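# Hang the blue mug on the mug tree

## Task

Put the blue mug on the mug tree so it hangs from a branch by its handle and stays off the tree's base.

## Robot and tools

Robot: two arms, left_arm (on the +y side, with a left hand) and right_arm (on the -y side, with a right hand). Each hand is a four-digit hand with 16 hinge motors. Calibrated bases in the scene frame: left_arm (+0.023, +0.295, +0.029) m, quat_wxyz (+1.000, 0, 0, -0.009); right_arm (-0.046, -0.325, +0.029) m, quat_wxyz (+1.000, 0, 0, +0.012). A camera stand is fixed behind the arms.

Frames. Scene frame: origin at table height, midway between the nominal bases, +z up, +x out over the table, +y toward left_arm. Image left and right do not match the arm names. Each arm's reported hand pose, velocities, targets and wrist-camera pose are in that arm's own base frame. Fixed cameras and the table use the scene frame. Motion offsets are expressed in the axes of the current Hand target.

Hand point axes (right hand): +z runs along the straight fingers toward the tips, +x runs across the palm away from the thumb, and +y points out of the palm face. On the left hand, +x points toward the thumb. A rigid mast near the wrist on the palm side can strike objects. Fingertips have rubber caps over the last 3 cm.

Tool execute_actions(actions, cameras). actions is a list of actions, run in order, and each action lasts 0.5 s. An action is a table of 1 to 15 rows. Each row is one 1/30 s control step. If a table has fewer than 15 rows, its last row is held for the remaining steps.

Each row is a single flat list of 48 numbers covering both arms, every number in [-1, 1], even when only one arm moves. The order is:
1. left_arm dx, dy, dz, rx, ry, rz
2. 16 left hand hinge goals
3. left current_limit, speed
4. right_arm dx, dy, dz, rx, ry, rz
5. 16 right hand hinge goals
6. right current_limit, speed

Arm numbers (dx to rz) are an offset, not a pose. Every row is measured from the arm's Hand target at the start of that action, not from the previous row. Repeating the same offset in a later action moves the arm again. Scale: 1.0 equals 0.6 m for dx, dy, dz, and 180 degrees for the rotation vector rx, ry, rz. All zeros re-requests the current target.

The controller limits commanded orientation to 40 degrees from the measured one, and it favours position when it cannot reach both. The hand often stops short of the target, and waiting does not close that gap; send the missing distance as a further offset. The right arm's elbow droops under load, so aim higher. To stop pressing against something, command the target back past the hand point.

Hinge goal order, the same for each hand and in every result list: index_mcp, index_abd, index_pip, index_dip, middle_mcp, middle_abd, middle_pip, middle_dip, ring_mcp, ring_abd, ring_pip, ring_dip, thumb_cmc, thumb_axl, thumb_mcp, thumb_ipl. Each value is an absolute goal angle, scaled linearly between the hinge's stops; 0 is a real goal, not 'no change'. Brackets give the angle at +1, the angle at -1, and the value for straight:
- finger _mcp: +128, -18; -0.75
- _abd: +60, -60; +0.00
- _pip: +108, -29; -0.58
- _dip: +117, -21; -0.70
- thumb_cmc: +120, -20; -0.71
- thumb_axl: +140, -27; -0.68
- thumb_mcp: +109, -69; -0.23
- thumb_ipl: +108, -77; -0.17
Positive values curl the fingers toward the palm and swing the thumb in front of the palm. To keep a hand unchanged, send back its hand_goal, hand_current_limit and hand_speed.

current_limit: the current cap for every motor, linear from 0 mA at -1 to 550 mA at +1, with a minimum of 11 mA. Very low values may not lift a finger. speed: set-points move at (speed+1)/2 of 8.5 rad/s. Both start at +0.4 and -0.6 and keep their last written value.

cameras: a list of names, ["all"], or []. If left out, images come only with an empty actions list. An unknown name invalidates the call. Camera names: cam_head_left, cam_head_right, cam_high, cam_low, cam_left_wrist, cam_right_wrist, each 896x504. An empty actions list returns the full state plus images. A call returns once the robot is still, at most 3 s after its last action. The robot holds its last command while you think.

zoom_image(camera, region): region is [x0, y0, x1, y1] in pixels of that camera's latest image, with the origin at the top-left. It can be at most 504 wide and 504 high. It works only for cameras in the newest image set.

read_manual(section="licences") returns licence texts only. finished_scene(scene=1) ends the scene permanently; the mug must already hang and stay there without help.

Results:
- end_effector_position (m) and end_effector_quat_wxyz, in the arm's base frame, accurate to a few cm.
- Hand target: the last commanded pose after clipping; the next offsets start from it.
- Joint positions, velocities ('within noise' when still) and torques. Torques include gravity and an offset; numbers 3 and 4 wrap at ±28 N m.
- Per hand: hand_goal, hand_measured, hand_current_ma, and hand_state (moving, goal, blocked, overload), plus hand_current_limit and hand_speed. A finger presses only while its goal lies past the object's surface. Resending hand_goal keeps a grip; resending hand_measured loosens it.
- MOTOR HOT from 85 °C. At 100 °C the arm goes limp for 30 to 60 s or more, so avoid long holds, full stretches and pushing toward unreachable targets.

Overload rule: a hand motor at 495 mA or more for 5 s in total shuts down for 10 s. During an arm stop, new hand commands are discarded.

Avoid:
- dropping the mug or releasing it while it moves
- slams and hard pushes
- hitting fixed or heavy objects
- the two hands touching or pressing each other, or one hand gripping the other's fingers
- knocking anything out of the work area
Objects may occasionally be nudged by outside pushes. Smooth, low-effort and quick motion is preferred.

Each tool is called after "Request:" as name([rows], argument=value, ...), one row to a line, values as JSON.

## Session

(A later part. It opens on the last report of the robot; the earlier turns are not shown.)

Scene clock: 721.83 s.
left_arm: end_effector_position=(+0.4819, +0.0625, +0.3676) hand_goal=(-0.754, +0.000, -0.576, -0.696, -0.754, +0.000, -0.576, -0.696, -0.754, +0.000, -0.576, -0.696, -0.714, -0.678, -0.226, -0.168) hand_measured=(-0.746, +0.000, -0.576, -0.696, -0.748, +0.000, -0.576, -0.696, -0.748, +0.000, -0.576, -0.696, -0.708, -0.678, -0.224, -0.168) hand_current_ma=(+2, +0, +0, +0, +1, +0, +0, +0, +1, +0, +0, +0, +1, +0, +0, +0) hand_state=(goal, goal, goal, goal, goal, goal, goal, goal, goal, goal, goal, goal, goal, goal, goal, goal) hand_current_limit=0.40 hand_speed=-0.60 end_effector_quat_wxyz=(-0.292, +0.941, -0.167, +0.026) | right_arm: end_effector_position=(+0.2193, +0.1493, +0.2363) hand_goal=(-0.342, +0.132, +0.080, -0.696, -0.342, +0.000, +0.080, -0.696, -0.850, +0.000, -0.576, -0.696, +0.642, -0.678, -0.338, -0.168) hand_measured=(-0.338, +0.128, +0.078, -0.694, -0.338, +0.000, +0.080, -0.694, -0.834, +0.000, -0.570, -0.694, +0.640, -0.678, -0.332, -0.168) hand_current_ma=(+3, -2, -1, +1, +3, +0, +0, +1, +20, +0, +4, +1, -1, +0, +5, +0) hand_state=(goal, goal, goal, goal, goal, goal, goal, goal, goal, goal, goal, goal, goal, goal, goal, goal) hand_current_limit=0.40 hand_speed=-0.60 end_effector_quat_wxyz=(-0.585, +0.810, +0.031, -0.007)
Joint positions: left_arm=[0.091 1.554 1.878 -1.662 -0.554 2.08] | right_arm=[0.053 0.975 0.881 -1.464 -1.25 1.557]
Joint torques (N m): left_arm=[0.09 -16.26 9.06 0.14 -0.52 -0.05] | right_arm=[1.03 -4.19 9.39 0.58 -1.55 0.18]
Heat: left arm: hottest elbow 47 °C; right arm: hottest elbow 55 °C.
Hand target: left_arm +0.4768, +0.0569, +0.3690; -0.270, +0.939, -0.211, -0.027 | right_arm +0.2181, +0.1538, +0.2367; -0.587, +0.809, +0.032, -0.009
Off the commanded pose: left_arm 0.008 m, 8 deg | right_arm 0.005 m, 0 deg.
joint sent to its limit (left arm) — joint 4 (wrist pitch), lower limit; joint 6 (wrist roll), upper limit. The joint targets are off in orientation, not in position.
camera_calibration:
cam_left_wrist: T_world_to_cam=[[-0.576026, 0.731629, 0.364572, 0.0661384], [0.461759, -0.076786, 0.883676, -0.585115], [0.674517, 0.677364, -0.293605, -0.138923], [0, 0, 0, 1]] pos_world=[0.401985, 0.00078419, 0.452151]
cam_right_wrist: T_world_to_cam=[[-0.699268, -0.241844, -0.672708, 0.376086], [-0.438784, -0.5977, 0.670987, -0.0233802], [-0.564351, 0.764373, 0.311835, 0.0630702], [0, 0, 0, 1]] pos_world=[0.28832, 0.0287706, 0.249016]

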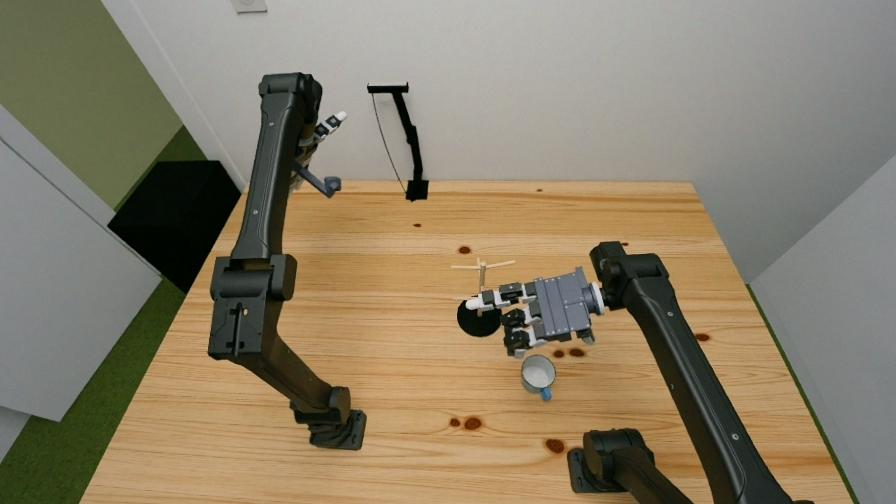

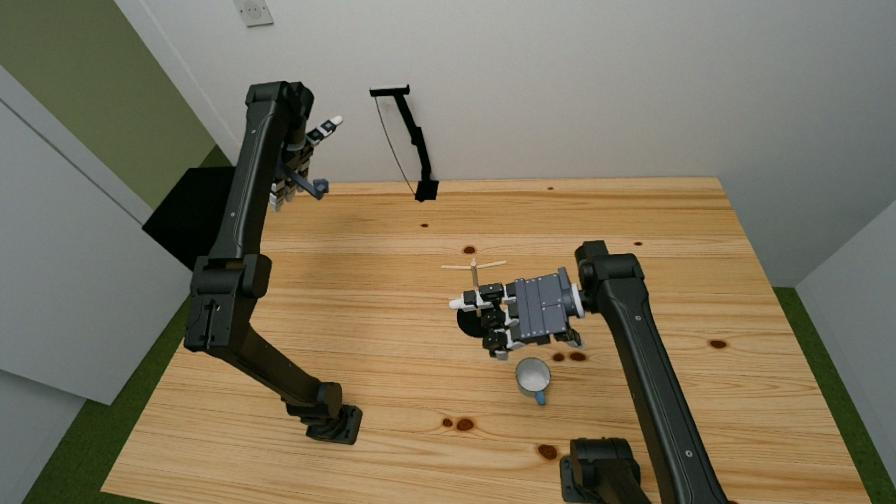

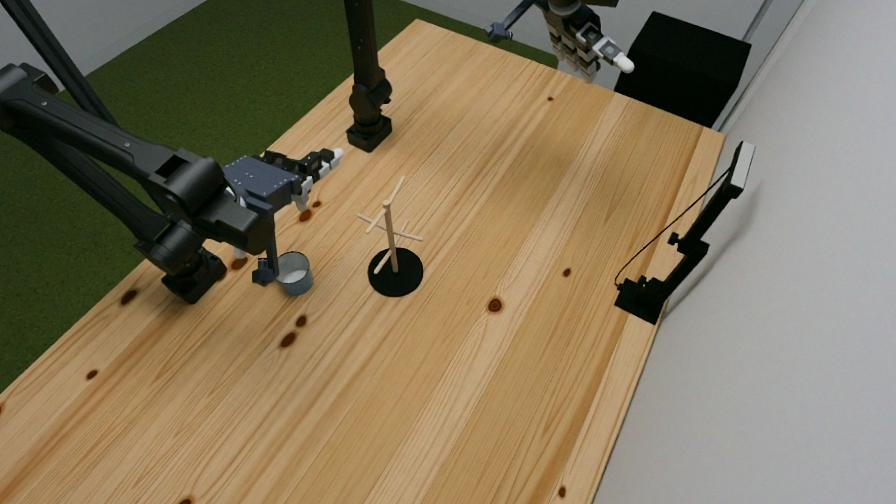

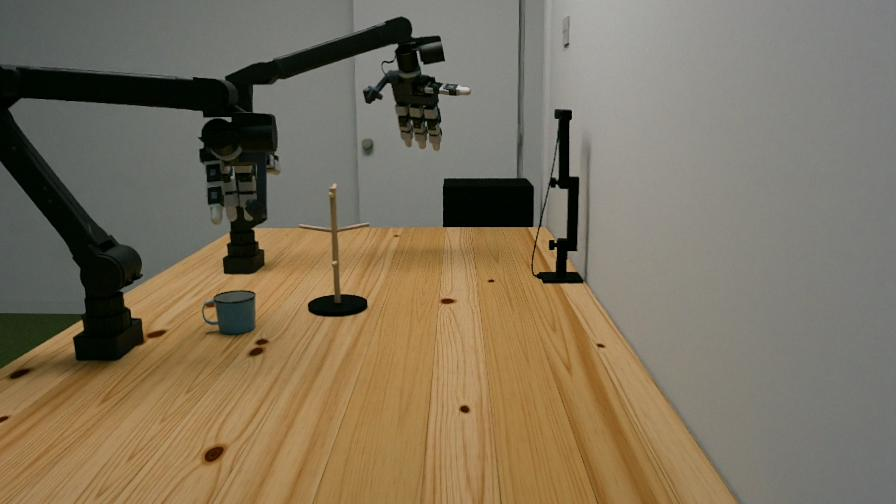

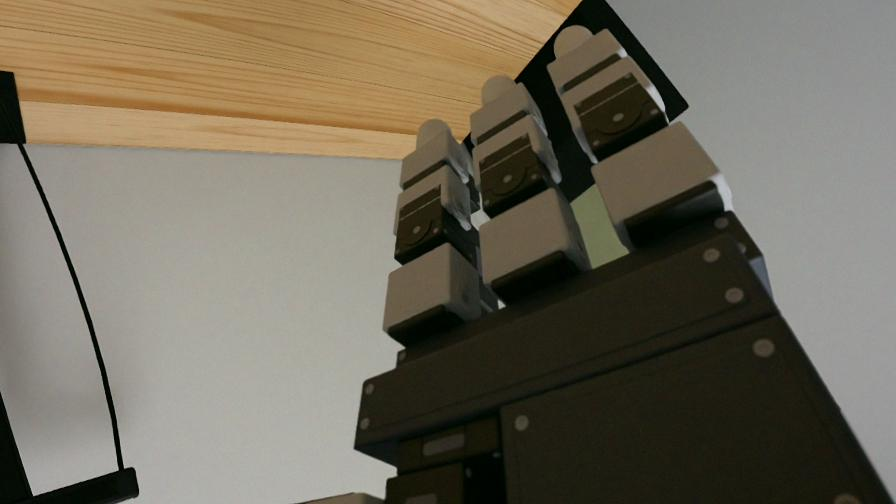

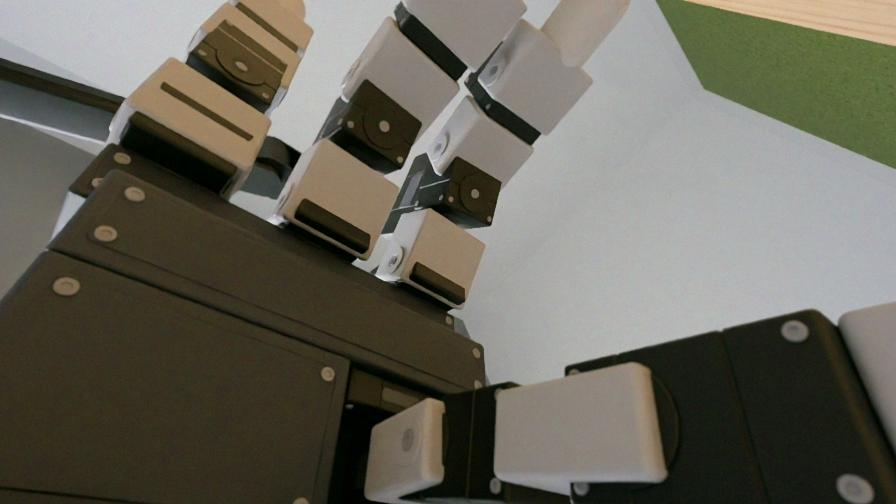

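Request:
execute_actions([
  [[0,0,0,0,0,0,-0.754,0,-0.576,-0.696,-0.754,0,-0.576,-0.696,-0.754,0,-0.576,-0.696,-0.714,-0.678,-0.226,-0.168,0.4,-0.6,0.0005,0.1243,0.049,0,0,0,-0.3425,0.133,0.0803,-0.696,-0.3425,0,0.0803,-0.696,-0.85,0,-0.576,-0.696,0.643,-0.678,-0.337,-0.168,0.4,-0.6]],
  [[0,0,0,0,0,0,-0.754,0,-0.576,-0.696,-0.754,0,-0.576,-0.696,-0.754,0,-0.576,-0.696,-0.714,-0.678,-0.226,-0.168,0.4,-0.6,0,0.0634,0.0206,0,0,0,-0.3425,0.133,0.0803,-0.696,-0.3425,0,0.0803,-0.696,-0.85,0,-0.576,-0.696,0.643,-0.678,-0.337,-0.168,0.4,-0.6]],
], cameras=["all"])

Request:
zoom_image(camera="cam_head_left", region=[450, 270, 620, 430])

Request:
zoom_image(camera="cam_low", region=[170, 200, 310, 350])

Request:
zoom_image(camera="cam_high", region=[220, 170, 360, 320])

Scene clock: 777.63 s.
left_arm: end_effector_position=(+0.4819, +0.0625, +0.3676) hand_goal=(-0.754, +0.000, -0.576, -0.696, -0.754, +0.000, -0.576, -0.696, -0.754, +0.000, -0.576, -0.696, -0.714, -0.678, -0.226, -0.168) hand_measured=(-0.746, +0.000, -0.576, -0.696, -0.748, +0.000, -0.576, -0.696, -0.748, +0.000, -0.576, -0.696, -0.708, -0.678, -0.224, -0.168) hand_current_ma=(+2, +0, +0, +0, +1, +0, +0, +0, +1, +0, +0, +0, +1, +0, +0, +0) hand_state=(goal, goal, goal, goal, goal, goal, goal, goal, goal, goal, goal, goal, goal, goal, goal, goal) hand_current_limit=0.40 hand_speed=-0.60 end_effector_quat_wxyz=(-0.292, +0.941, -0.167, +0.026) | right_arm: end_effector_position=(+0.2211, +0.1561, +0.1177) hand_goal=(-0.342, +0.132, +0.080, -0.696, -0.342, +0.000, +0.080, -0.696, -0.850, +0.000, -0.576, -0.696, +0.642, -0.678, -0.338, -0.168) hand_measured=(-0.338, +0.128, +0.078, -0.694, -0.338, +0.000, +0.080, -0.694, -0.834, +0.000, -0.570, -0.694, +0.640, -0.678, -0.334, -0.168) hand_current_ma=(+3, -1, -1, +1, +3, +0, +0, +1, +18, +0, +4, +1, -1, +0, +4, +0) hand_state=(goal, goal, goal, goal, goal, goal, goal, goal, goal, goal, goal, goal, goal, goal, goal, goal) hand_current_limit=0.40 hand_speed=-0.60 end_effector_quat_wxyz=(-0.590, +0.807, +0.030, -0.005)
Joint positions: left_arm=[0.091 1.554 1.878 -1.662 -0.554 2.08] | right_arm=[0.074 1.071 0.61 -1.024 -1.261 1.634]
Joint torques (N m): left_arm=[0.09 -16.26 9.05 0.14 -0.52 -0.05] | right_arm=[1.26 -5.42 8.94 0.79 -1 0.22]
Heat: left arm: hottest elbow 47 °C; right arm: hottest elbow 54 °C.
Hand target: left_arm +0.4768, +0.0569, +0.3690; -0.270, +0.939, -0.211, -0.027 | right_arm +0.2211, +0.1588, +0.1167; -0.587, +0.809, +0.032, -0.008
Off the commanded pose: left_arm 0.008 m, 8 deg | right_arm 0.003 m, 1 deg.
joint sent to its limit (left arm) — joint 4 (wrist pitch), lower limit; joint 6 (wrist roll), upper limit. The joint targets are off in orientation, not in position.
camera_calibration:
cam_left_wrist: T_world_to_cam=[[-0.576026, 0.731629, 0.364572, 0.0661384], [0.461759, -0.076786, 0.883676, -0.585115], [0.674517, 0.677364, -0.293605, -0.138923], [0, 0, 0, 1]] pos_world=[0.401985, 0.00078419, 0.452151]
cam_right_wrist: T_world_to_cam=[[-0.699654, -0.232117, -0.675726, 0.298129], [-0.440702, -0.604213, 0.663859, 0.0633965], [-0.562375, 0.762266, 0.320445, 0.0947598], [0, 0, 0, 1]] pos_world=[0.289817, 0.0352735, 0.129002]

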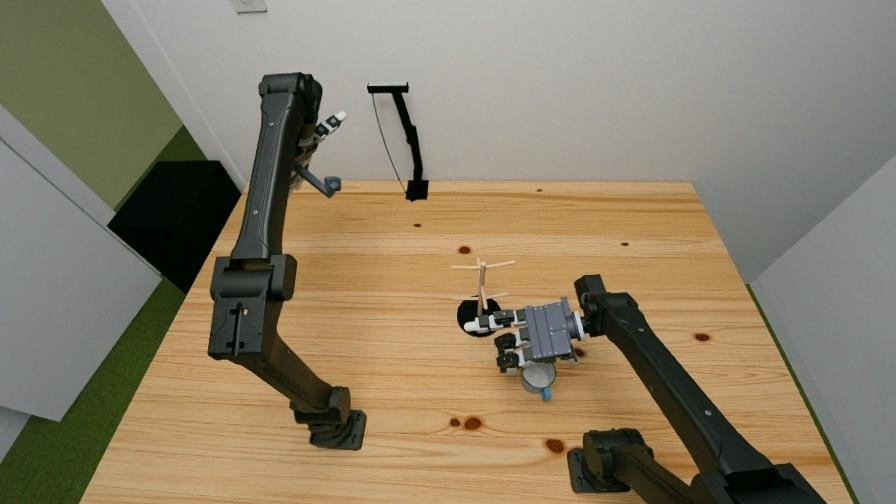

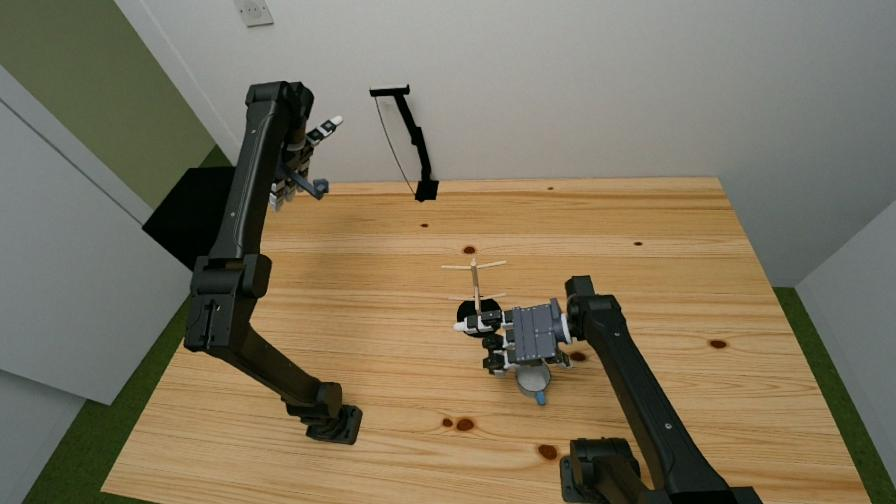

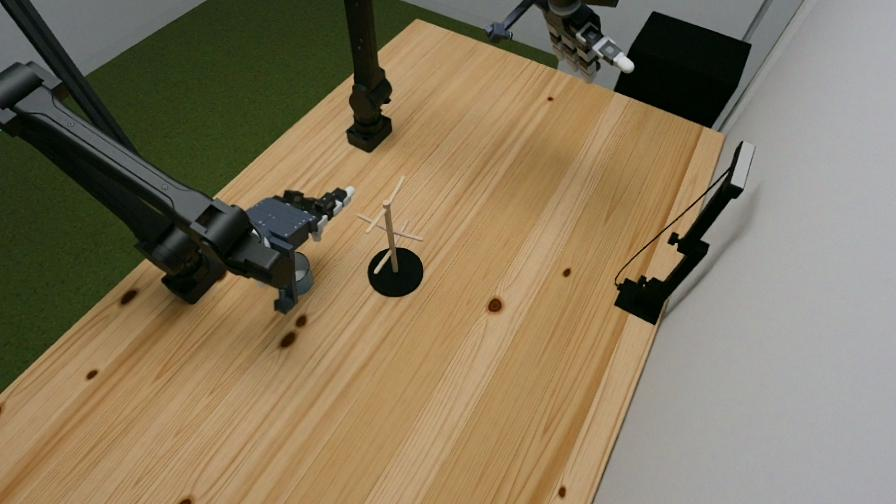

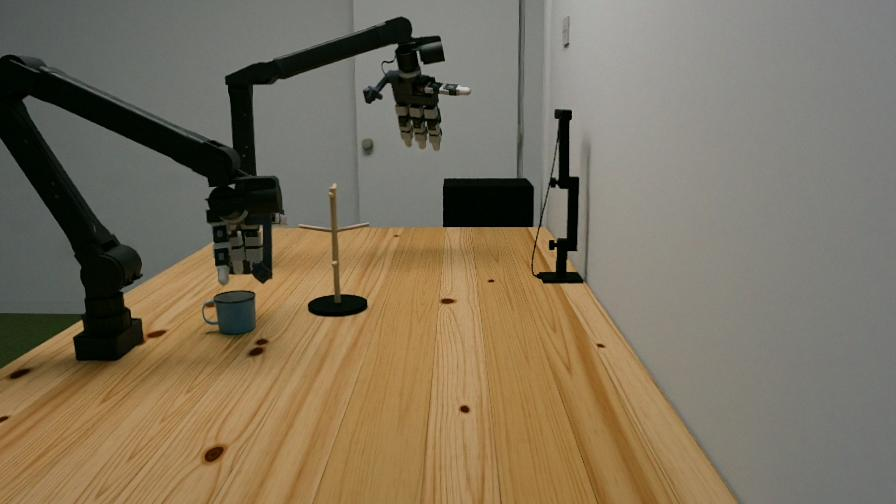

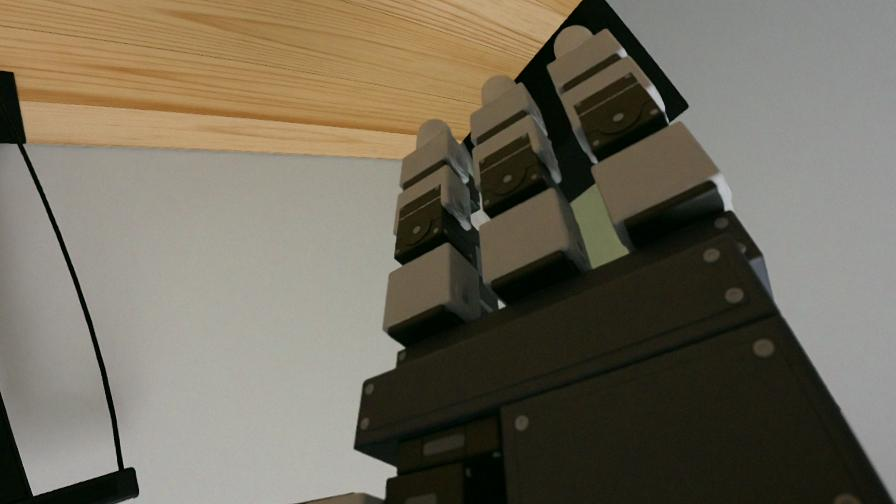

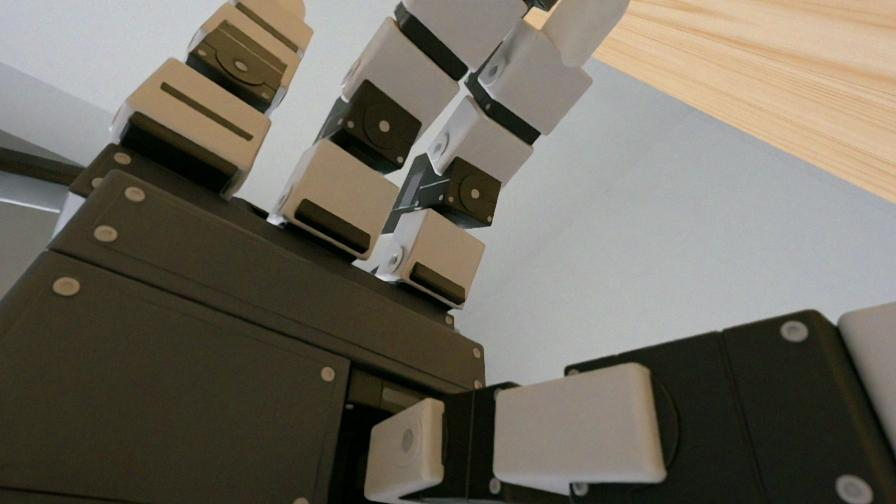

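Scaled by 2.965 from the camera's 896x504 image, which has a finer 1280x720 frame.

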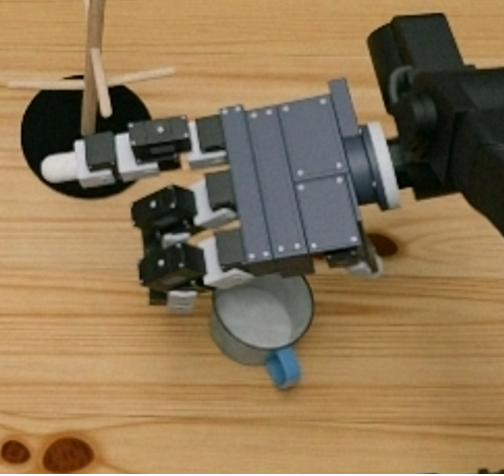

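Scaled by 3.360 from the camera's 896x504 image, which has a finer 1280x720 frame.

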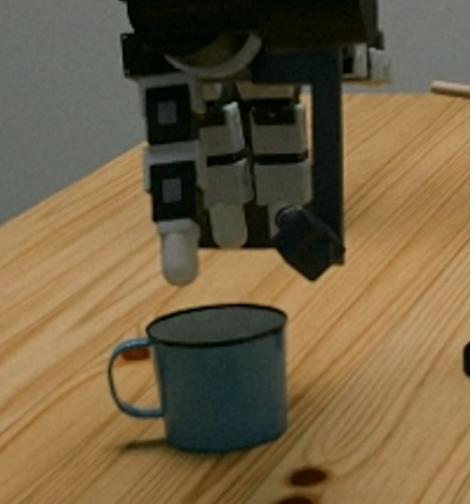

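Scaled by 3.360 from the camera's 896x504 image, which has a finer 1280x720 frame.

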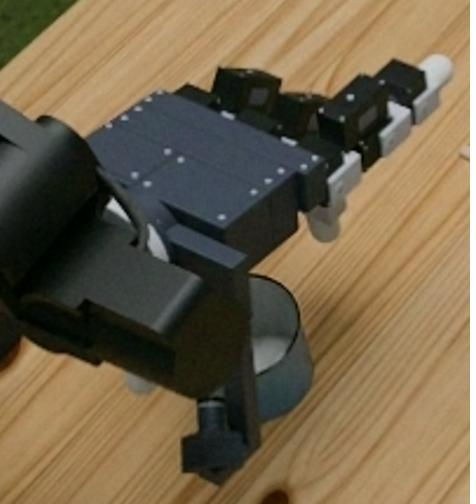

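Request:
execute_actions([
  [[0,0,0,0,0,0,-0.754,0,-0.576,-0.696,-0.754,0,-0.576,-0.696,-0.754,0,-0.576,-0.696,-0.714,-0.678,-0.226,-0.168,0.4,-0.6,-0.0105,0.05,0.016,0,0,0,-0.3425,0.133,0.0803,-0.696,-0.3425,0,0.0803,-0.696,-0.85,0,-0.576,-0.696,0.643,-0.678,-0.337,-0.168,0.4,-0.6]],
  [[0,0,0,0,0,0,-0.754,0,-0.576,-0.696,-0.754,0,-0.576,-0.696,-0.754,0,-0.576,-0.696,-0.714,-0.678,-0.226,-0.168,0.4,-0.6,0,0.0637,0.02,0,0,0,-0.3425,0.133,0.0803,-0.696,-0.3425,0,0.0803,-0.696,-0.85,0,-0.576,-0.696,0.643,-0.678,-0.337,-0.168,0.4,-0.6]],
], cameras=["all"])

Request:
zoom_image(camera="cam_head_left", region=[450, 290, 620, 430])

Request:
zoom_image(camera="cam_low", region=[170, 220, 310, 360])

Request:
zoom_image(camera="cam_high", region=[220, 180, 360, 330])

Scene clock: 802.27 s.
left_arm: end_effector_position=(+0.4819, +0.0625, +0.3676) hand_goal=(-0.754, +0.000, -0.576, -0.696, -0.754, +0.000, -0.576, -0.696, -0.754, +0.000, -0.576, -0.696, -0.714, -0.678, -0.226, -0.168) hand_measured=(-0.746, +0.000, -0.576, -0.696, -0.748, +0.000, -0.576, -0.696, -0.748, +0.000, -0.576, -0.696, -0.708, -0.678, -0.224, -0.168) hand_current_ma=(+2, +0, +0, +0, +1, +0, +0, +0, +1, +0, +0, +0, +1, +0, +0, +0) hand_state=(goal, goal, goal, goal, goal, goal, goal, goal, goal, goal, goal, goal, goal, goal, goal, goal) hand_current_limit=0.40 hand_speed=-0.60 end_effector_quat_wxyz=(-0.292, +0.941, -0.167, +0.026) | right_arm: end_effector_position=(+0.2164, +0.1557, +0.0469) hand_goal=(-0.342, +0.132, +0.080, -0.696, -0.342, +0.000, +0.080, -0.696, -0.850, +0.000, -0.576, -0.696, +0.642, -0.678, -0.338, -0.168) hand_measured=(-0.338, +0.130, +0.078, -0.694, -0.338, +0.000, +0.080, -0.694, -0.834, +0.000, -0.570, -0.694, +0.642, -0.678, -0.334, -0.168) hand_current_ma=(+3, -1, -1, +1, +3, +0, +0, +1, +18, +0, +4, +1, +0, +0, +4, +0) hand_state=(goal, goal, goal, goal, goal, goal, goal, goal, goal, goal, goal, goal, goal, goal, goal, goal) hand_current_limit=0.40 hand_speed=-0.60 end_effector_quat_wxyz=(-0.590, +0.807, +0.031, -0.004)
Joint positions: left_arm=[0.091 1.554 1.878 -1.662 -0.554 2.08] | right_arm=[0.074 1.21 0.483 -0.758 -1.26 1.63]
Joint torques (N m): left_arm=[0.09 -16.26 9.06 0.14 -0.52 -0.05] | right_arm=[0.56 -4.72 7.47 0.72 -0.97 0.22]
Heat: left arm: hottest elbow 47 °C; right arm: hottest elbow 53 °C.
Hand target: left_arm +0.4768, +0.0569, +0.3690; -0.270, +0.939, -0.211, -0.027 | right_arm +0.2165, +0.1578, +0.0449; -0.587, +0.809, +0.032, -0.008
Off the commanded pose: left_arm 0.008 m, 8 deg | right_arm 0.003 m, 1 deg.
joint sent to its limit (left arm) — joint 4 (wrist pitch), lower limit; joint 6 (wrist roll), upper limit. The joint targets are off in orientation, not in position.
camera_calibration:
cam_left_wrist: T_world_to_cam=[[-0.576026, 0.731629, 0.364572, 0.0661384], [0.461759, -0.076786, 0.883676, -0.585115], [0.674517, 0.677364, -0.293605, -0.138923], [0, 0, 0, 1]] pos_world=[0.401985, 0.00078419, 0.452151]
cam_right_wrist: T_world_to_cam=[[-0.697203, -0.23309, -0.677921, 0.246572], [-0.442131, -0.604575, 0.662578, 0.108382], [-0.564294, 0.761681, 0.318455, 0.115699], [0, 0, 0, 1]] pos_world=[0.285118, 0.0348727, 0.0585]

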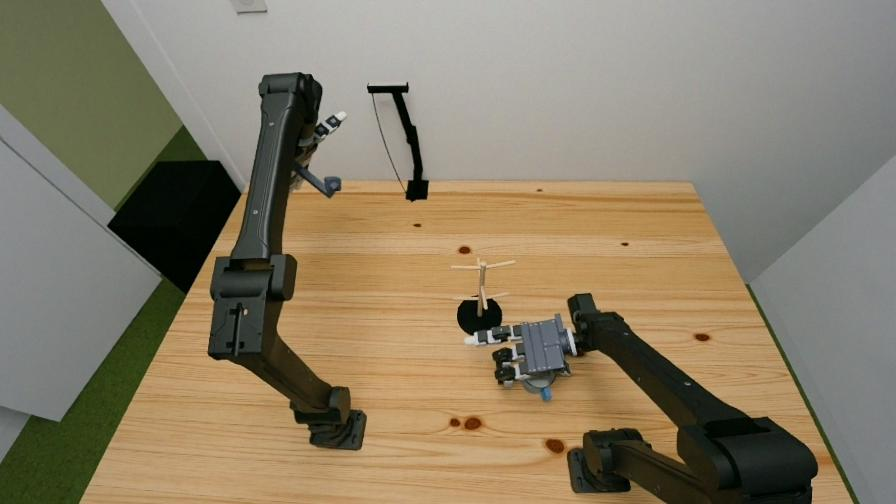

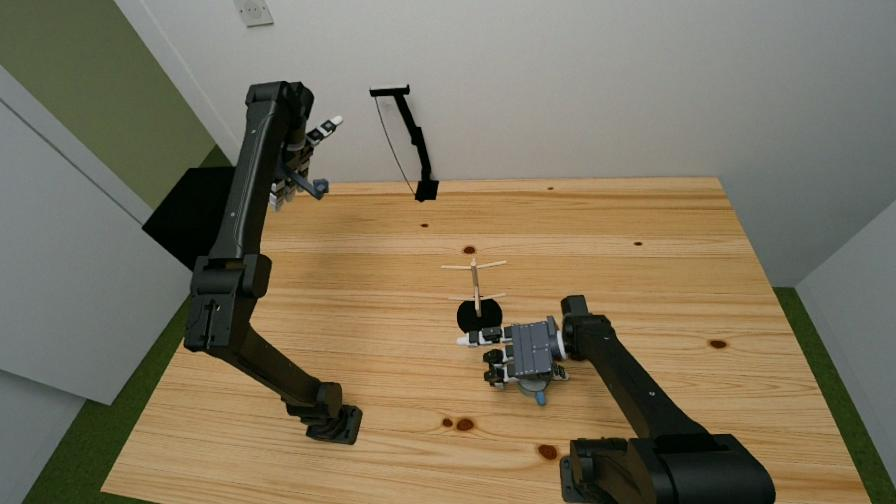

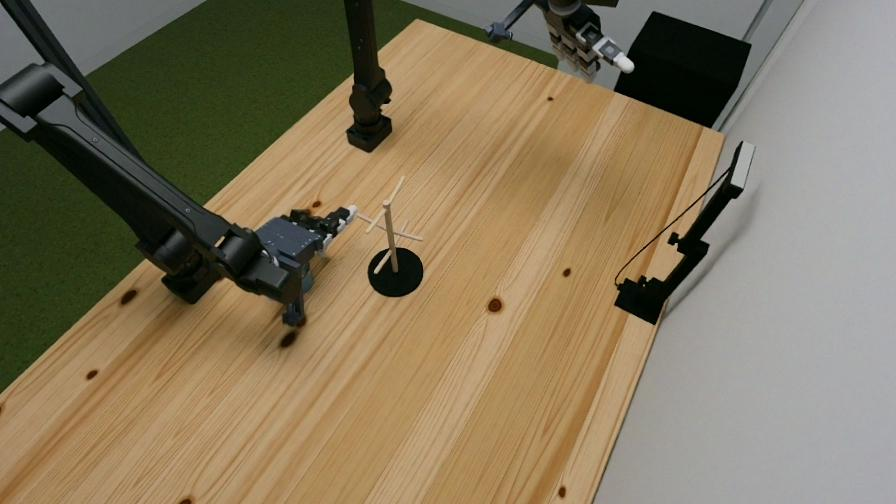

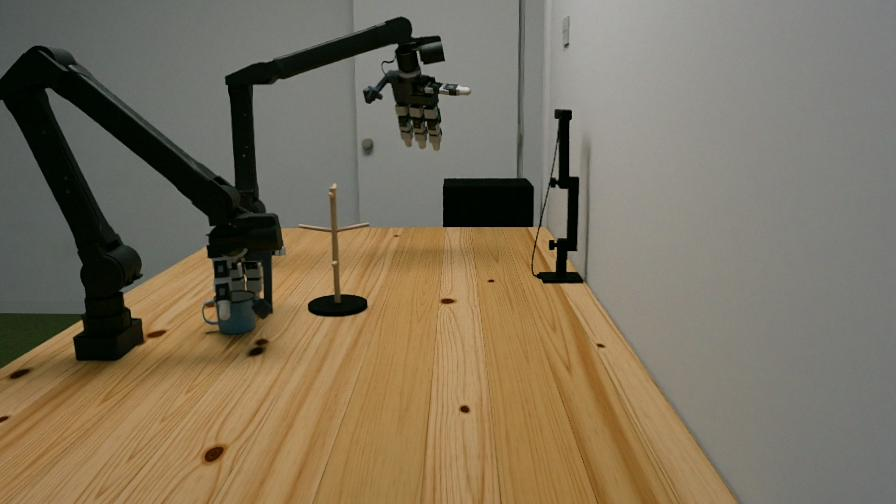

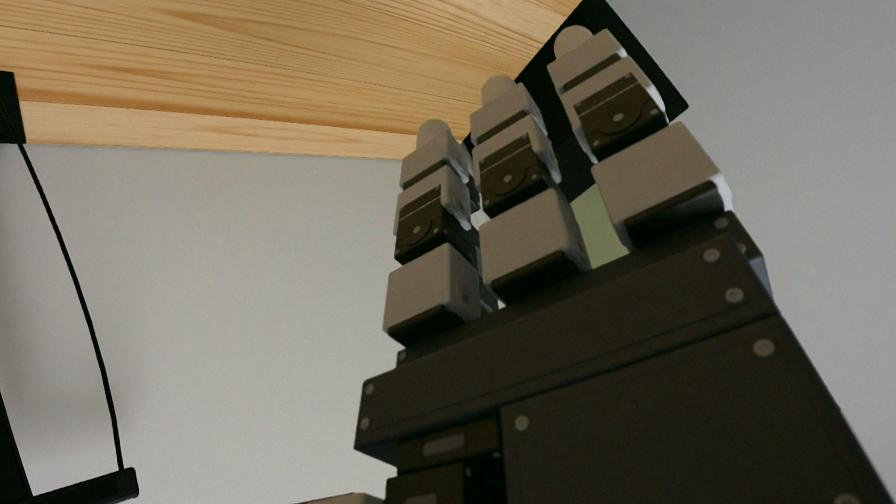

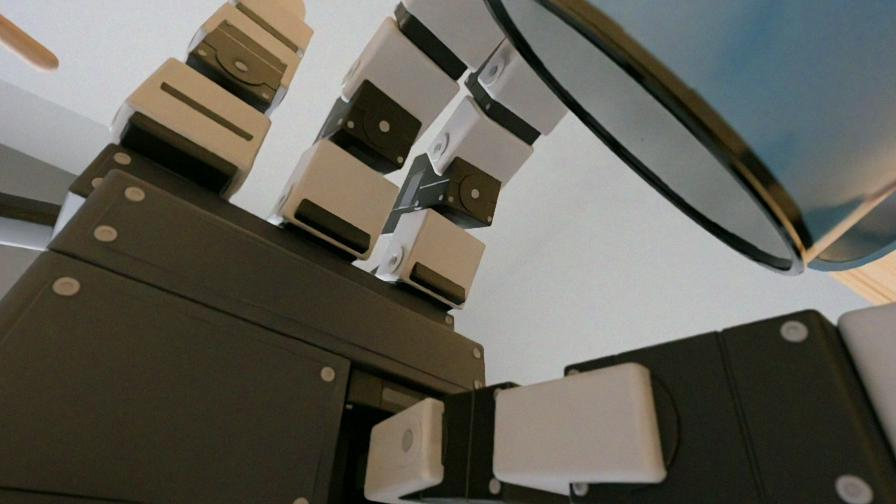

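Scaled by 2.965 from the camera's 896x504 image, which has a finer 1280x720 frame.

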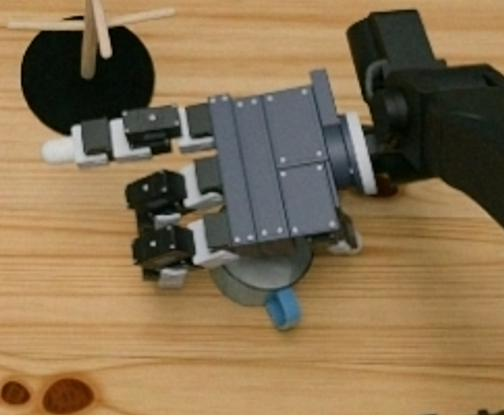

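Scaled by 3.600 from the camera's 896x504 image, which has a finer 1280x720 frame.

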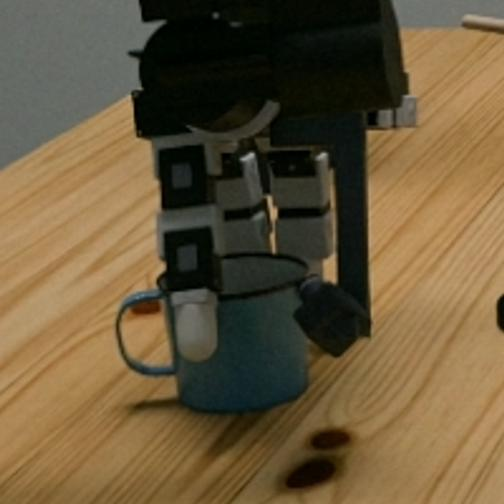

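Scaled by 3.360 from the camera's 896x504 image, which has a finer 1280x720 frame.

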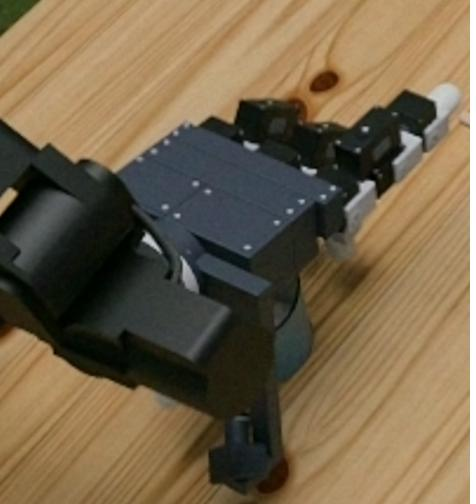

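Request:
execute_actions([
  [[0,0,0,0,0,0,-0.754,0,-0.576,-0.696,-0.754,0,-0.576,-0.696,-0.754,0,-0.576,-0.696,-0.714,-0.678,-0.226,-0.168,0.4,-0.6,0,-0.0095,-0.0031,0,0,0,-0.137,0.133,0.0803,-0.942,-0.137,0,0.0803,-0.942,-0.85,0,-0.576,-0.696,0.643,-0.678,-0.4494,0.2649,0.4,-0.8]],
  [[0,0,0,0,0,0,-0.754,0,-0.576,-0.696,-0.754,0,-0.576,-0.696,-0.754,0,-0.576,-0.696,-0.714,-0.678,-0.226,-0.168,0.4,-0.6,0,0,0,0,0,0,-0.0685,0.133,0.0803,-0.942,-0.0685,0,0.0803,-0.942,-0.85,0,-0.576,-0.696,0.643,-0.678,-0.3933,0.2649,0.4,-0.8]],
], cameras=["cam_right_wrist", "cam_low", "cam_head_left"])

Request:
zoom_image(camera="cam_low", region=[170, 220, 310, 360])

Request:
zoom_image(camera="cam_head_left", region=[450, 290, 620, 430])

Scene clock: 843.13 s.
left_arm: end_effector_position=(+0.4819, +0.0625, +0.3676) hand_goal=(-0.754, +0.000, -0.576, -0.696, -0.754, +0.000, -0.576, -0.696, -0.754, +0.000, -0.576, -0.696, -0.714, -0.678, -0.226, -0.168) hand_measured=(-0.746, +0.000, -0.576, -0.696, -0.748, +0.000, -0.576, -0.696, -0.748, +0.000, -0.576, -0.696, -0.708, -0.678, -0.224, -0.168) hand_current_ma=(+2, +0, +0, +0, +1, +0, +0, +0, +1, +0, +0, +0, +1, +0, +0, +0) hand_state=(goal, goal, goal, goal, goal, goal, goal, goal, goal, goal, goal, goal, goal, goal, goal, goal) hand_current_limit=0.40 hand_speed=-0.60 end_effector_quat_wxyz=(-0.292, +0.941, -0.167, +0.026) | right_arm: end_effector_position=(+0.2160, +0.1557, +0.0469) hand_goal=(-0.068, +0.132, +0.080, -0.942, -0.068, +0.000, +0.080, -0.942, -0.850, +0.000, -0.576, -0.696, +0.642, -0.678, -0.394, +0.264) hand_measured=(-0.068, +0.130, +0.078, -0.938, -0.068, +0.000, +0.080, -0.940, -0.834, +0.000, -0.570, -0.694, +0.642, -0.678, -0.394, +0.260) hand_current_ma=(+0, -1, -1, +2, +0, +0, +0, +1, +18, +0, +4, +1, +0, +0, +0, -3) hand_state=(goal, goal, goal, goal, goal, goal, goal, goal, goal, goal, goal, goal, goal, goal, goal, goal) hand_current_limit=0.40 hand_speed=-0.80 end_effector_quat_wxyz=(-0.590, +0.807, +0.030, -0.006)
Joint positions: left_arm=[0.091 1.554 1.878 -1.662 -0.554 2.08] | right_arm=[0.074 1.21 0.483 -0.758 -1.26 1.634]
Joint torques (N m): left_arm=[-0.03 -16.26 9.06 0.16 -0.51 -0.05] | right_arm=[0.91 -6.18 8.09 -0.1 -0.9 0.19]
Heat: left arm: hottest elbow 48 °C; right arm: hottest elbow 50 °C.
Hand target: left_arm +0.4768, +0.0569, +0.3690; -0.270, +0.939, -0.211, -0.027 | right_arm +0.2163, +0.1578, +0.0509; -0.587, +0.809, +0.032, -0.008
Off the commanded pose: left_arm 0.008 m, 8 deg | right_arm 0.005 m, 1 deg.
joint sent to its limit (left arm) — joint 4 (wrist pitch), lower limit; joint 6 (wrist roll), upper limit. The joint targets are off in orientation, not in position.
camera_calibration:
cam_right_wrist: T_world_to_cam=[[-0.699911, -0.232429, -0.675352, 0.246757], [-0.440414, -0.603953, 0.664286, 0.107726], [-0.562281, 0.762376, 0.320349, 0.114827], [0, 0, 0, 1]] pos_world=[0.284717, 0.0348735, 0.0583027]
Images, in order (width x height): cam_head_left 896x504, cam_low 896x504, cam_right_wrist 896x504.

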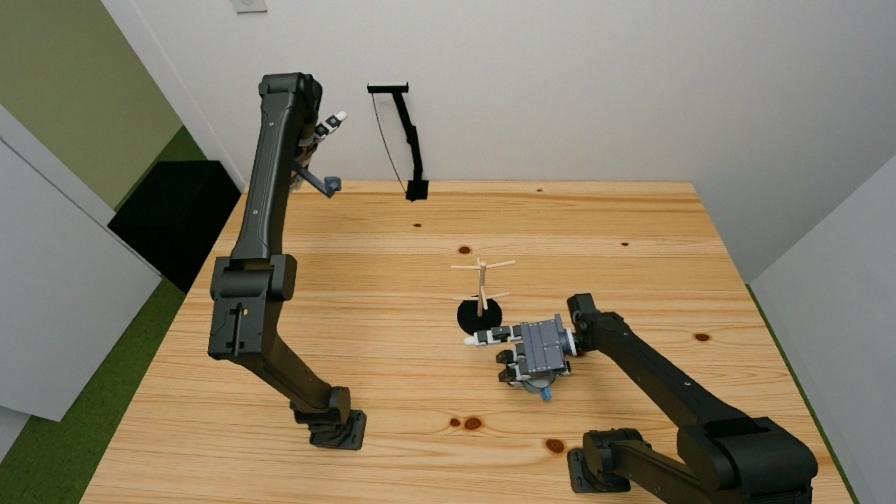

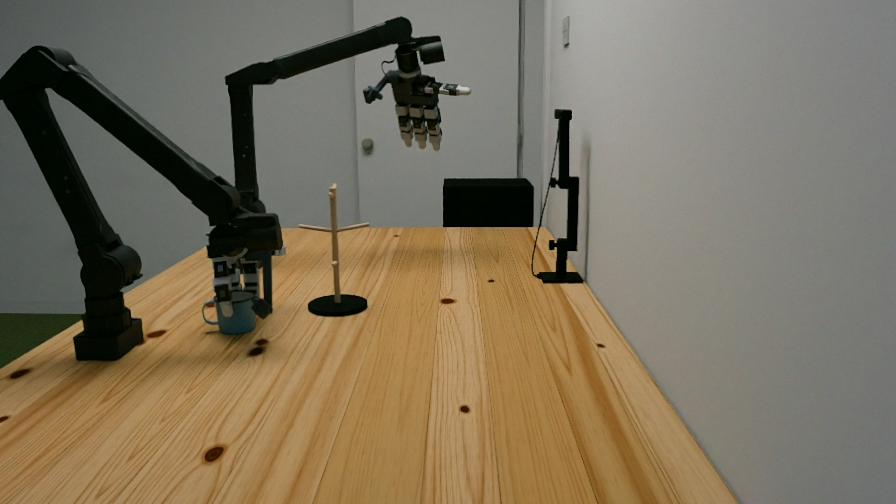

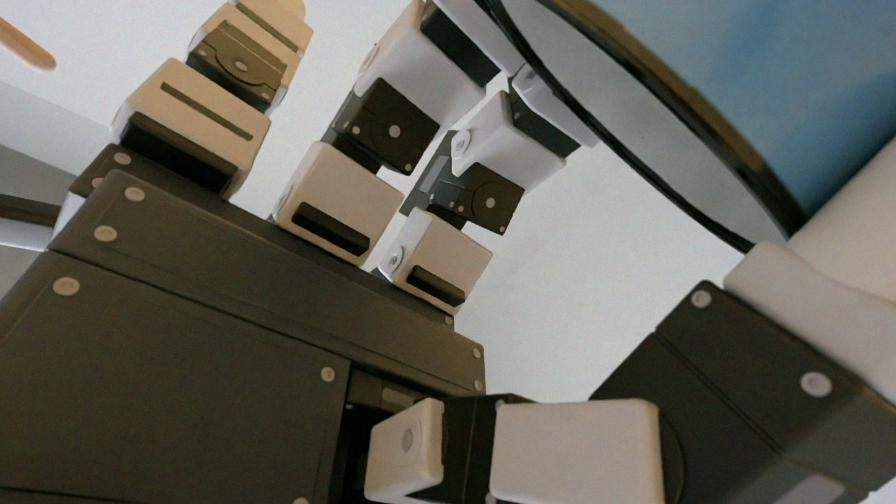

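Scaled by 3.600 from the camera's 896x504 image, which has a finer 1280x720 frame.

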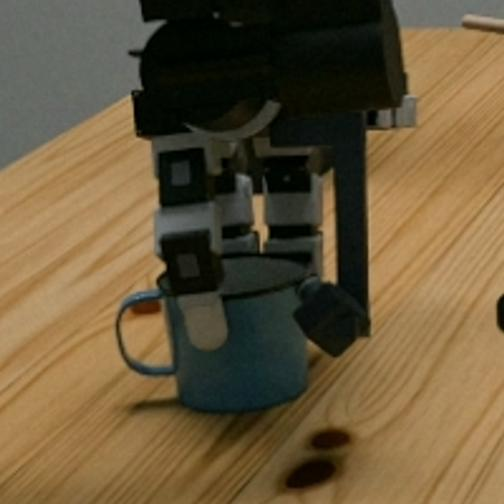

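Scaled by 2.965 from the camera's 896x504 image, which has a finer 1280x720 frame.

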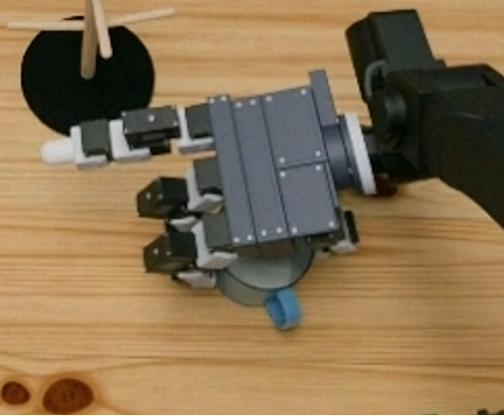

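Request:
execute_actions([
  [[0,0,0,0,0,0,-0.754,0,-0.576,-0.696,-0.754,0,-0.576,-0.696,-0.754,0,-0.576,-0.696,-0.714,-0.678,-0.226,-0.168,0.4,-0.6,0,0,0,0,0,0,-0.0137,0.133,0.0803,-0.942,-0.0137,0,0.0803,-0.942,-0.85,0,-0.576,-0.696,0.643,-0.678,-0.349,0.2649,0.4,-0.8]],
  [[0,0,0,0,0,0,-0.754,0,-0.576,-0.696,-0.754,0,-0.576,-0.696,-0.754,0,-0.576,-0.696,-0.714,-0.678,-0.226,-0.168,0.4,-0.6,0,0,0,0,0,0,0.02,0.133,0.0803,-0.942,0.02,0,0.0803,-0.942,-0.85,0,-0.576,-0.696,0.643,-0.678,-0.32,0.2649,0.4,-0.8]],
], cameras=["cam_right_wrist", "cam_low", "cam_head_left"])

Request:
zoom_image(camera="cam_low", region=[170, 220, 310, 360])

Request:
zoom_image(camera="cam_head_left", region=[450, 290, 620, 430])

Scene clock: 849.50 s.
left_arm: end_effector_position=(+0.4819, +0.0625, +0.3676) hand_goal=(-0.754, +0.000, -0.576, -0.696, -0.754, +0.000, -0.576, -0.696, -0.754, +0.000, -0.576, -0.696, -0.714, -0.678, -0.226, -0.168) hand_measured=(-0.746, +0.000, -0.576, -0.696, -0.748, +0.000, -0.576, -0.696, -0.748, +0.000, -0.576, -0.696, -0.708, -0.678, -0.224, -0.168) hand_current_ma=(+2, +0, +0, +0, +1, +0, +0, +0, +1, +0, +0, +0, +1, +0, +0, +0) hand_state=(goal, goal, goal, goal, goal, goal, goal, goal, goal, goal, goal, goal, goal, goal, goal, goal) hand_current_limit=0.40 hand_speed=-0.60 end_effector_quat_wxyz=(-0.292, +0.941, -0.167, +0.026) | right_arm: end_effector_position=(+0.2160, +0.1558, +0.0473) hand_goal=(+0.020, +0.132, +0.080, -0.942, +0.020, +0.000, +0.080, -0.942, -0.850, +0.000, -0.576, -0.696, +0.642, -0.678, -0.320, +0.264) hand_measured=(-0.044, +0.130, +0.066, -0.940, -0.030, +0.000, +0.072, -0.940, -0.834, +0.000, -0.570, -0.694, +0.640, -0.678, -0.386, +0.246) hand_current_ma=(-155, -1, -14, +1, -109, +0, -7, +1, +18, +0, +4, +1, +0, +0, -219, -33) hand_state=(blocked, goal, goal, goal, blocked, goal, goal, goal, goal, goal, goal, goal, goal, goal, blocked, goal) hand_current_limit=0.40 hand_speed=-0.80 end_effector_quat_wxyz=(-0.590, +0.807, +0.030, -0.005)
Joint positions: left_arm=[0.091 1.554 1.878 -1.662 -0.554 2.08] | right_arm=[0.074 1.208 0.483 -0.758 -1.26 1.634]
Joint torques (N m): left_arm=[0.09 -16.21 9.05 0.16 -0.52 -0.05] | right_arm=[1.14 -6.3 8.06 0.09 -0.97 0.2]
Heat: left arm: hottest elbow 48 °C; right arm: hottest elbow 49 °C.
Hand target: left_arm +0.4768, +0.0569, +0.3690; -0.270, +0.939, -0.211, -0.027 | right_arm +0.2163, +0.1578, +0.0509; -0.587, +0.809, +0.032, -0.009
Off the commanded pose: left_arm 0.008 m, 8 deg | right_arm 0.004 m, 1 deg.
joint sent to its limit (left arm) — joint 4 (wrist pitch), lower limit; joint 6 (wrist roll), upper limit. The joint targets are off in orientation, not in position.
camera_calibration:
cam_right_wrist: T_world_to_cam=[[-0.699015, -0.23279, -0.676156, 0.246878], [-0.440834, -0.604223, 0.663762, 0.107741], [-0.563066, 0.762052, 0.31974, 0.114818], [0, 0, 0, 1]] pos_world=[0.284717, 0.0350731, 0.0587018]
Images, in order (width x height): cam_head_left 896x504, cam_low 896x504, cam_right_wrist 896x504.

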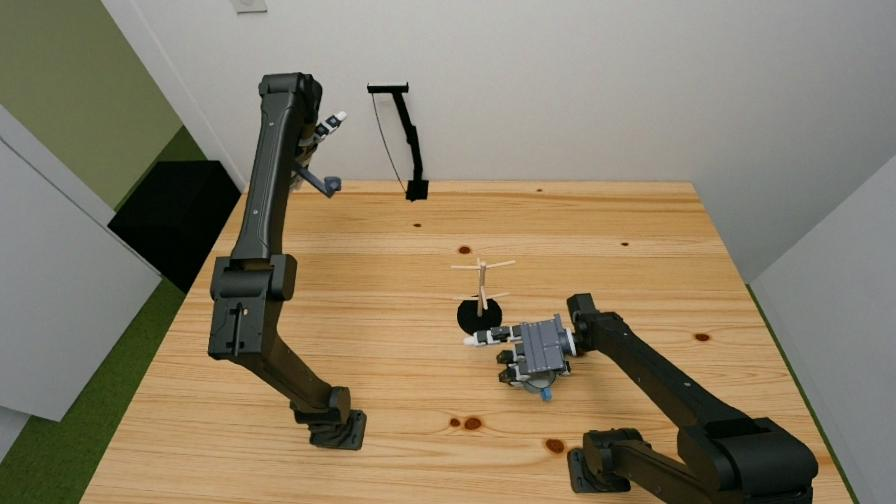

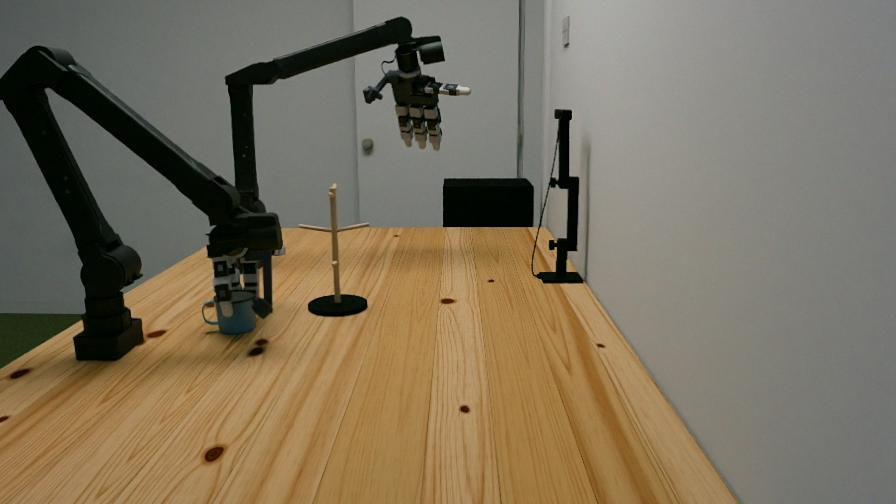

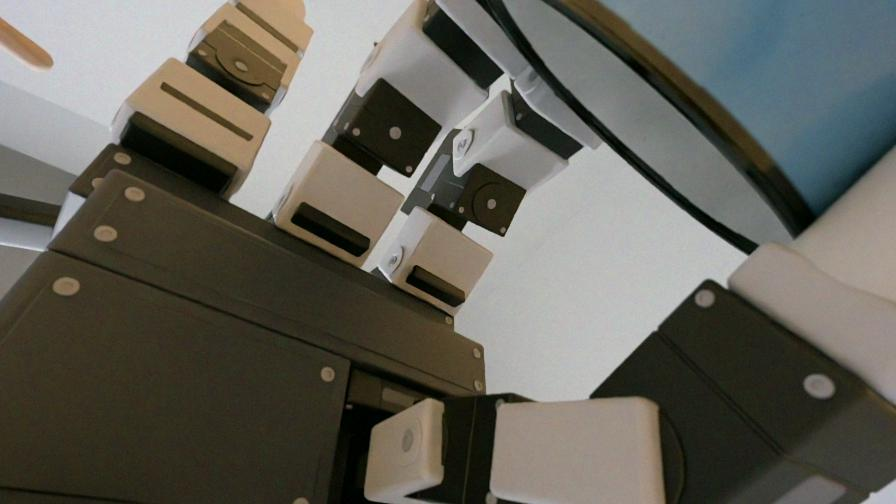

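Scaled by 3.600 from the camera's 896x504 image, which has a finer 1280x720 frame.

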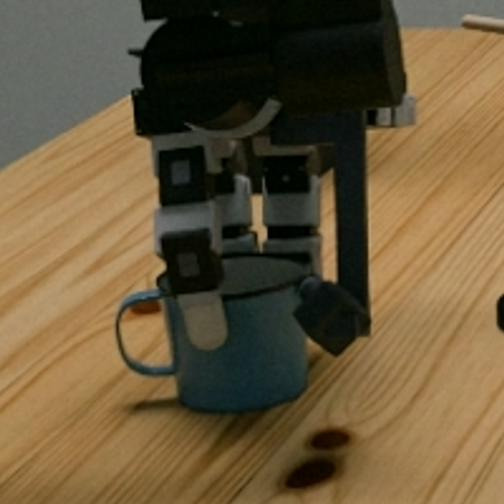

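Scaled by 2.965 from the camera's 896x504 image, which has a finer 1280x720 frame.

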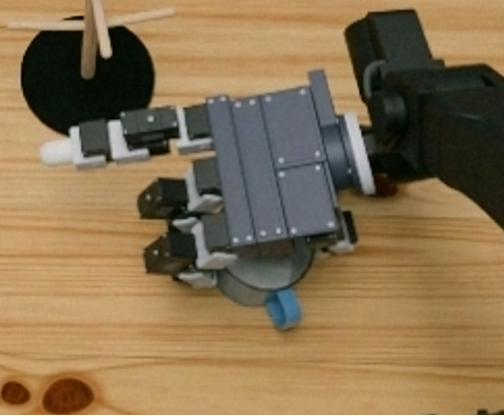

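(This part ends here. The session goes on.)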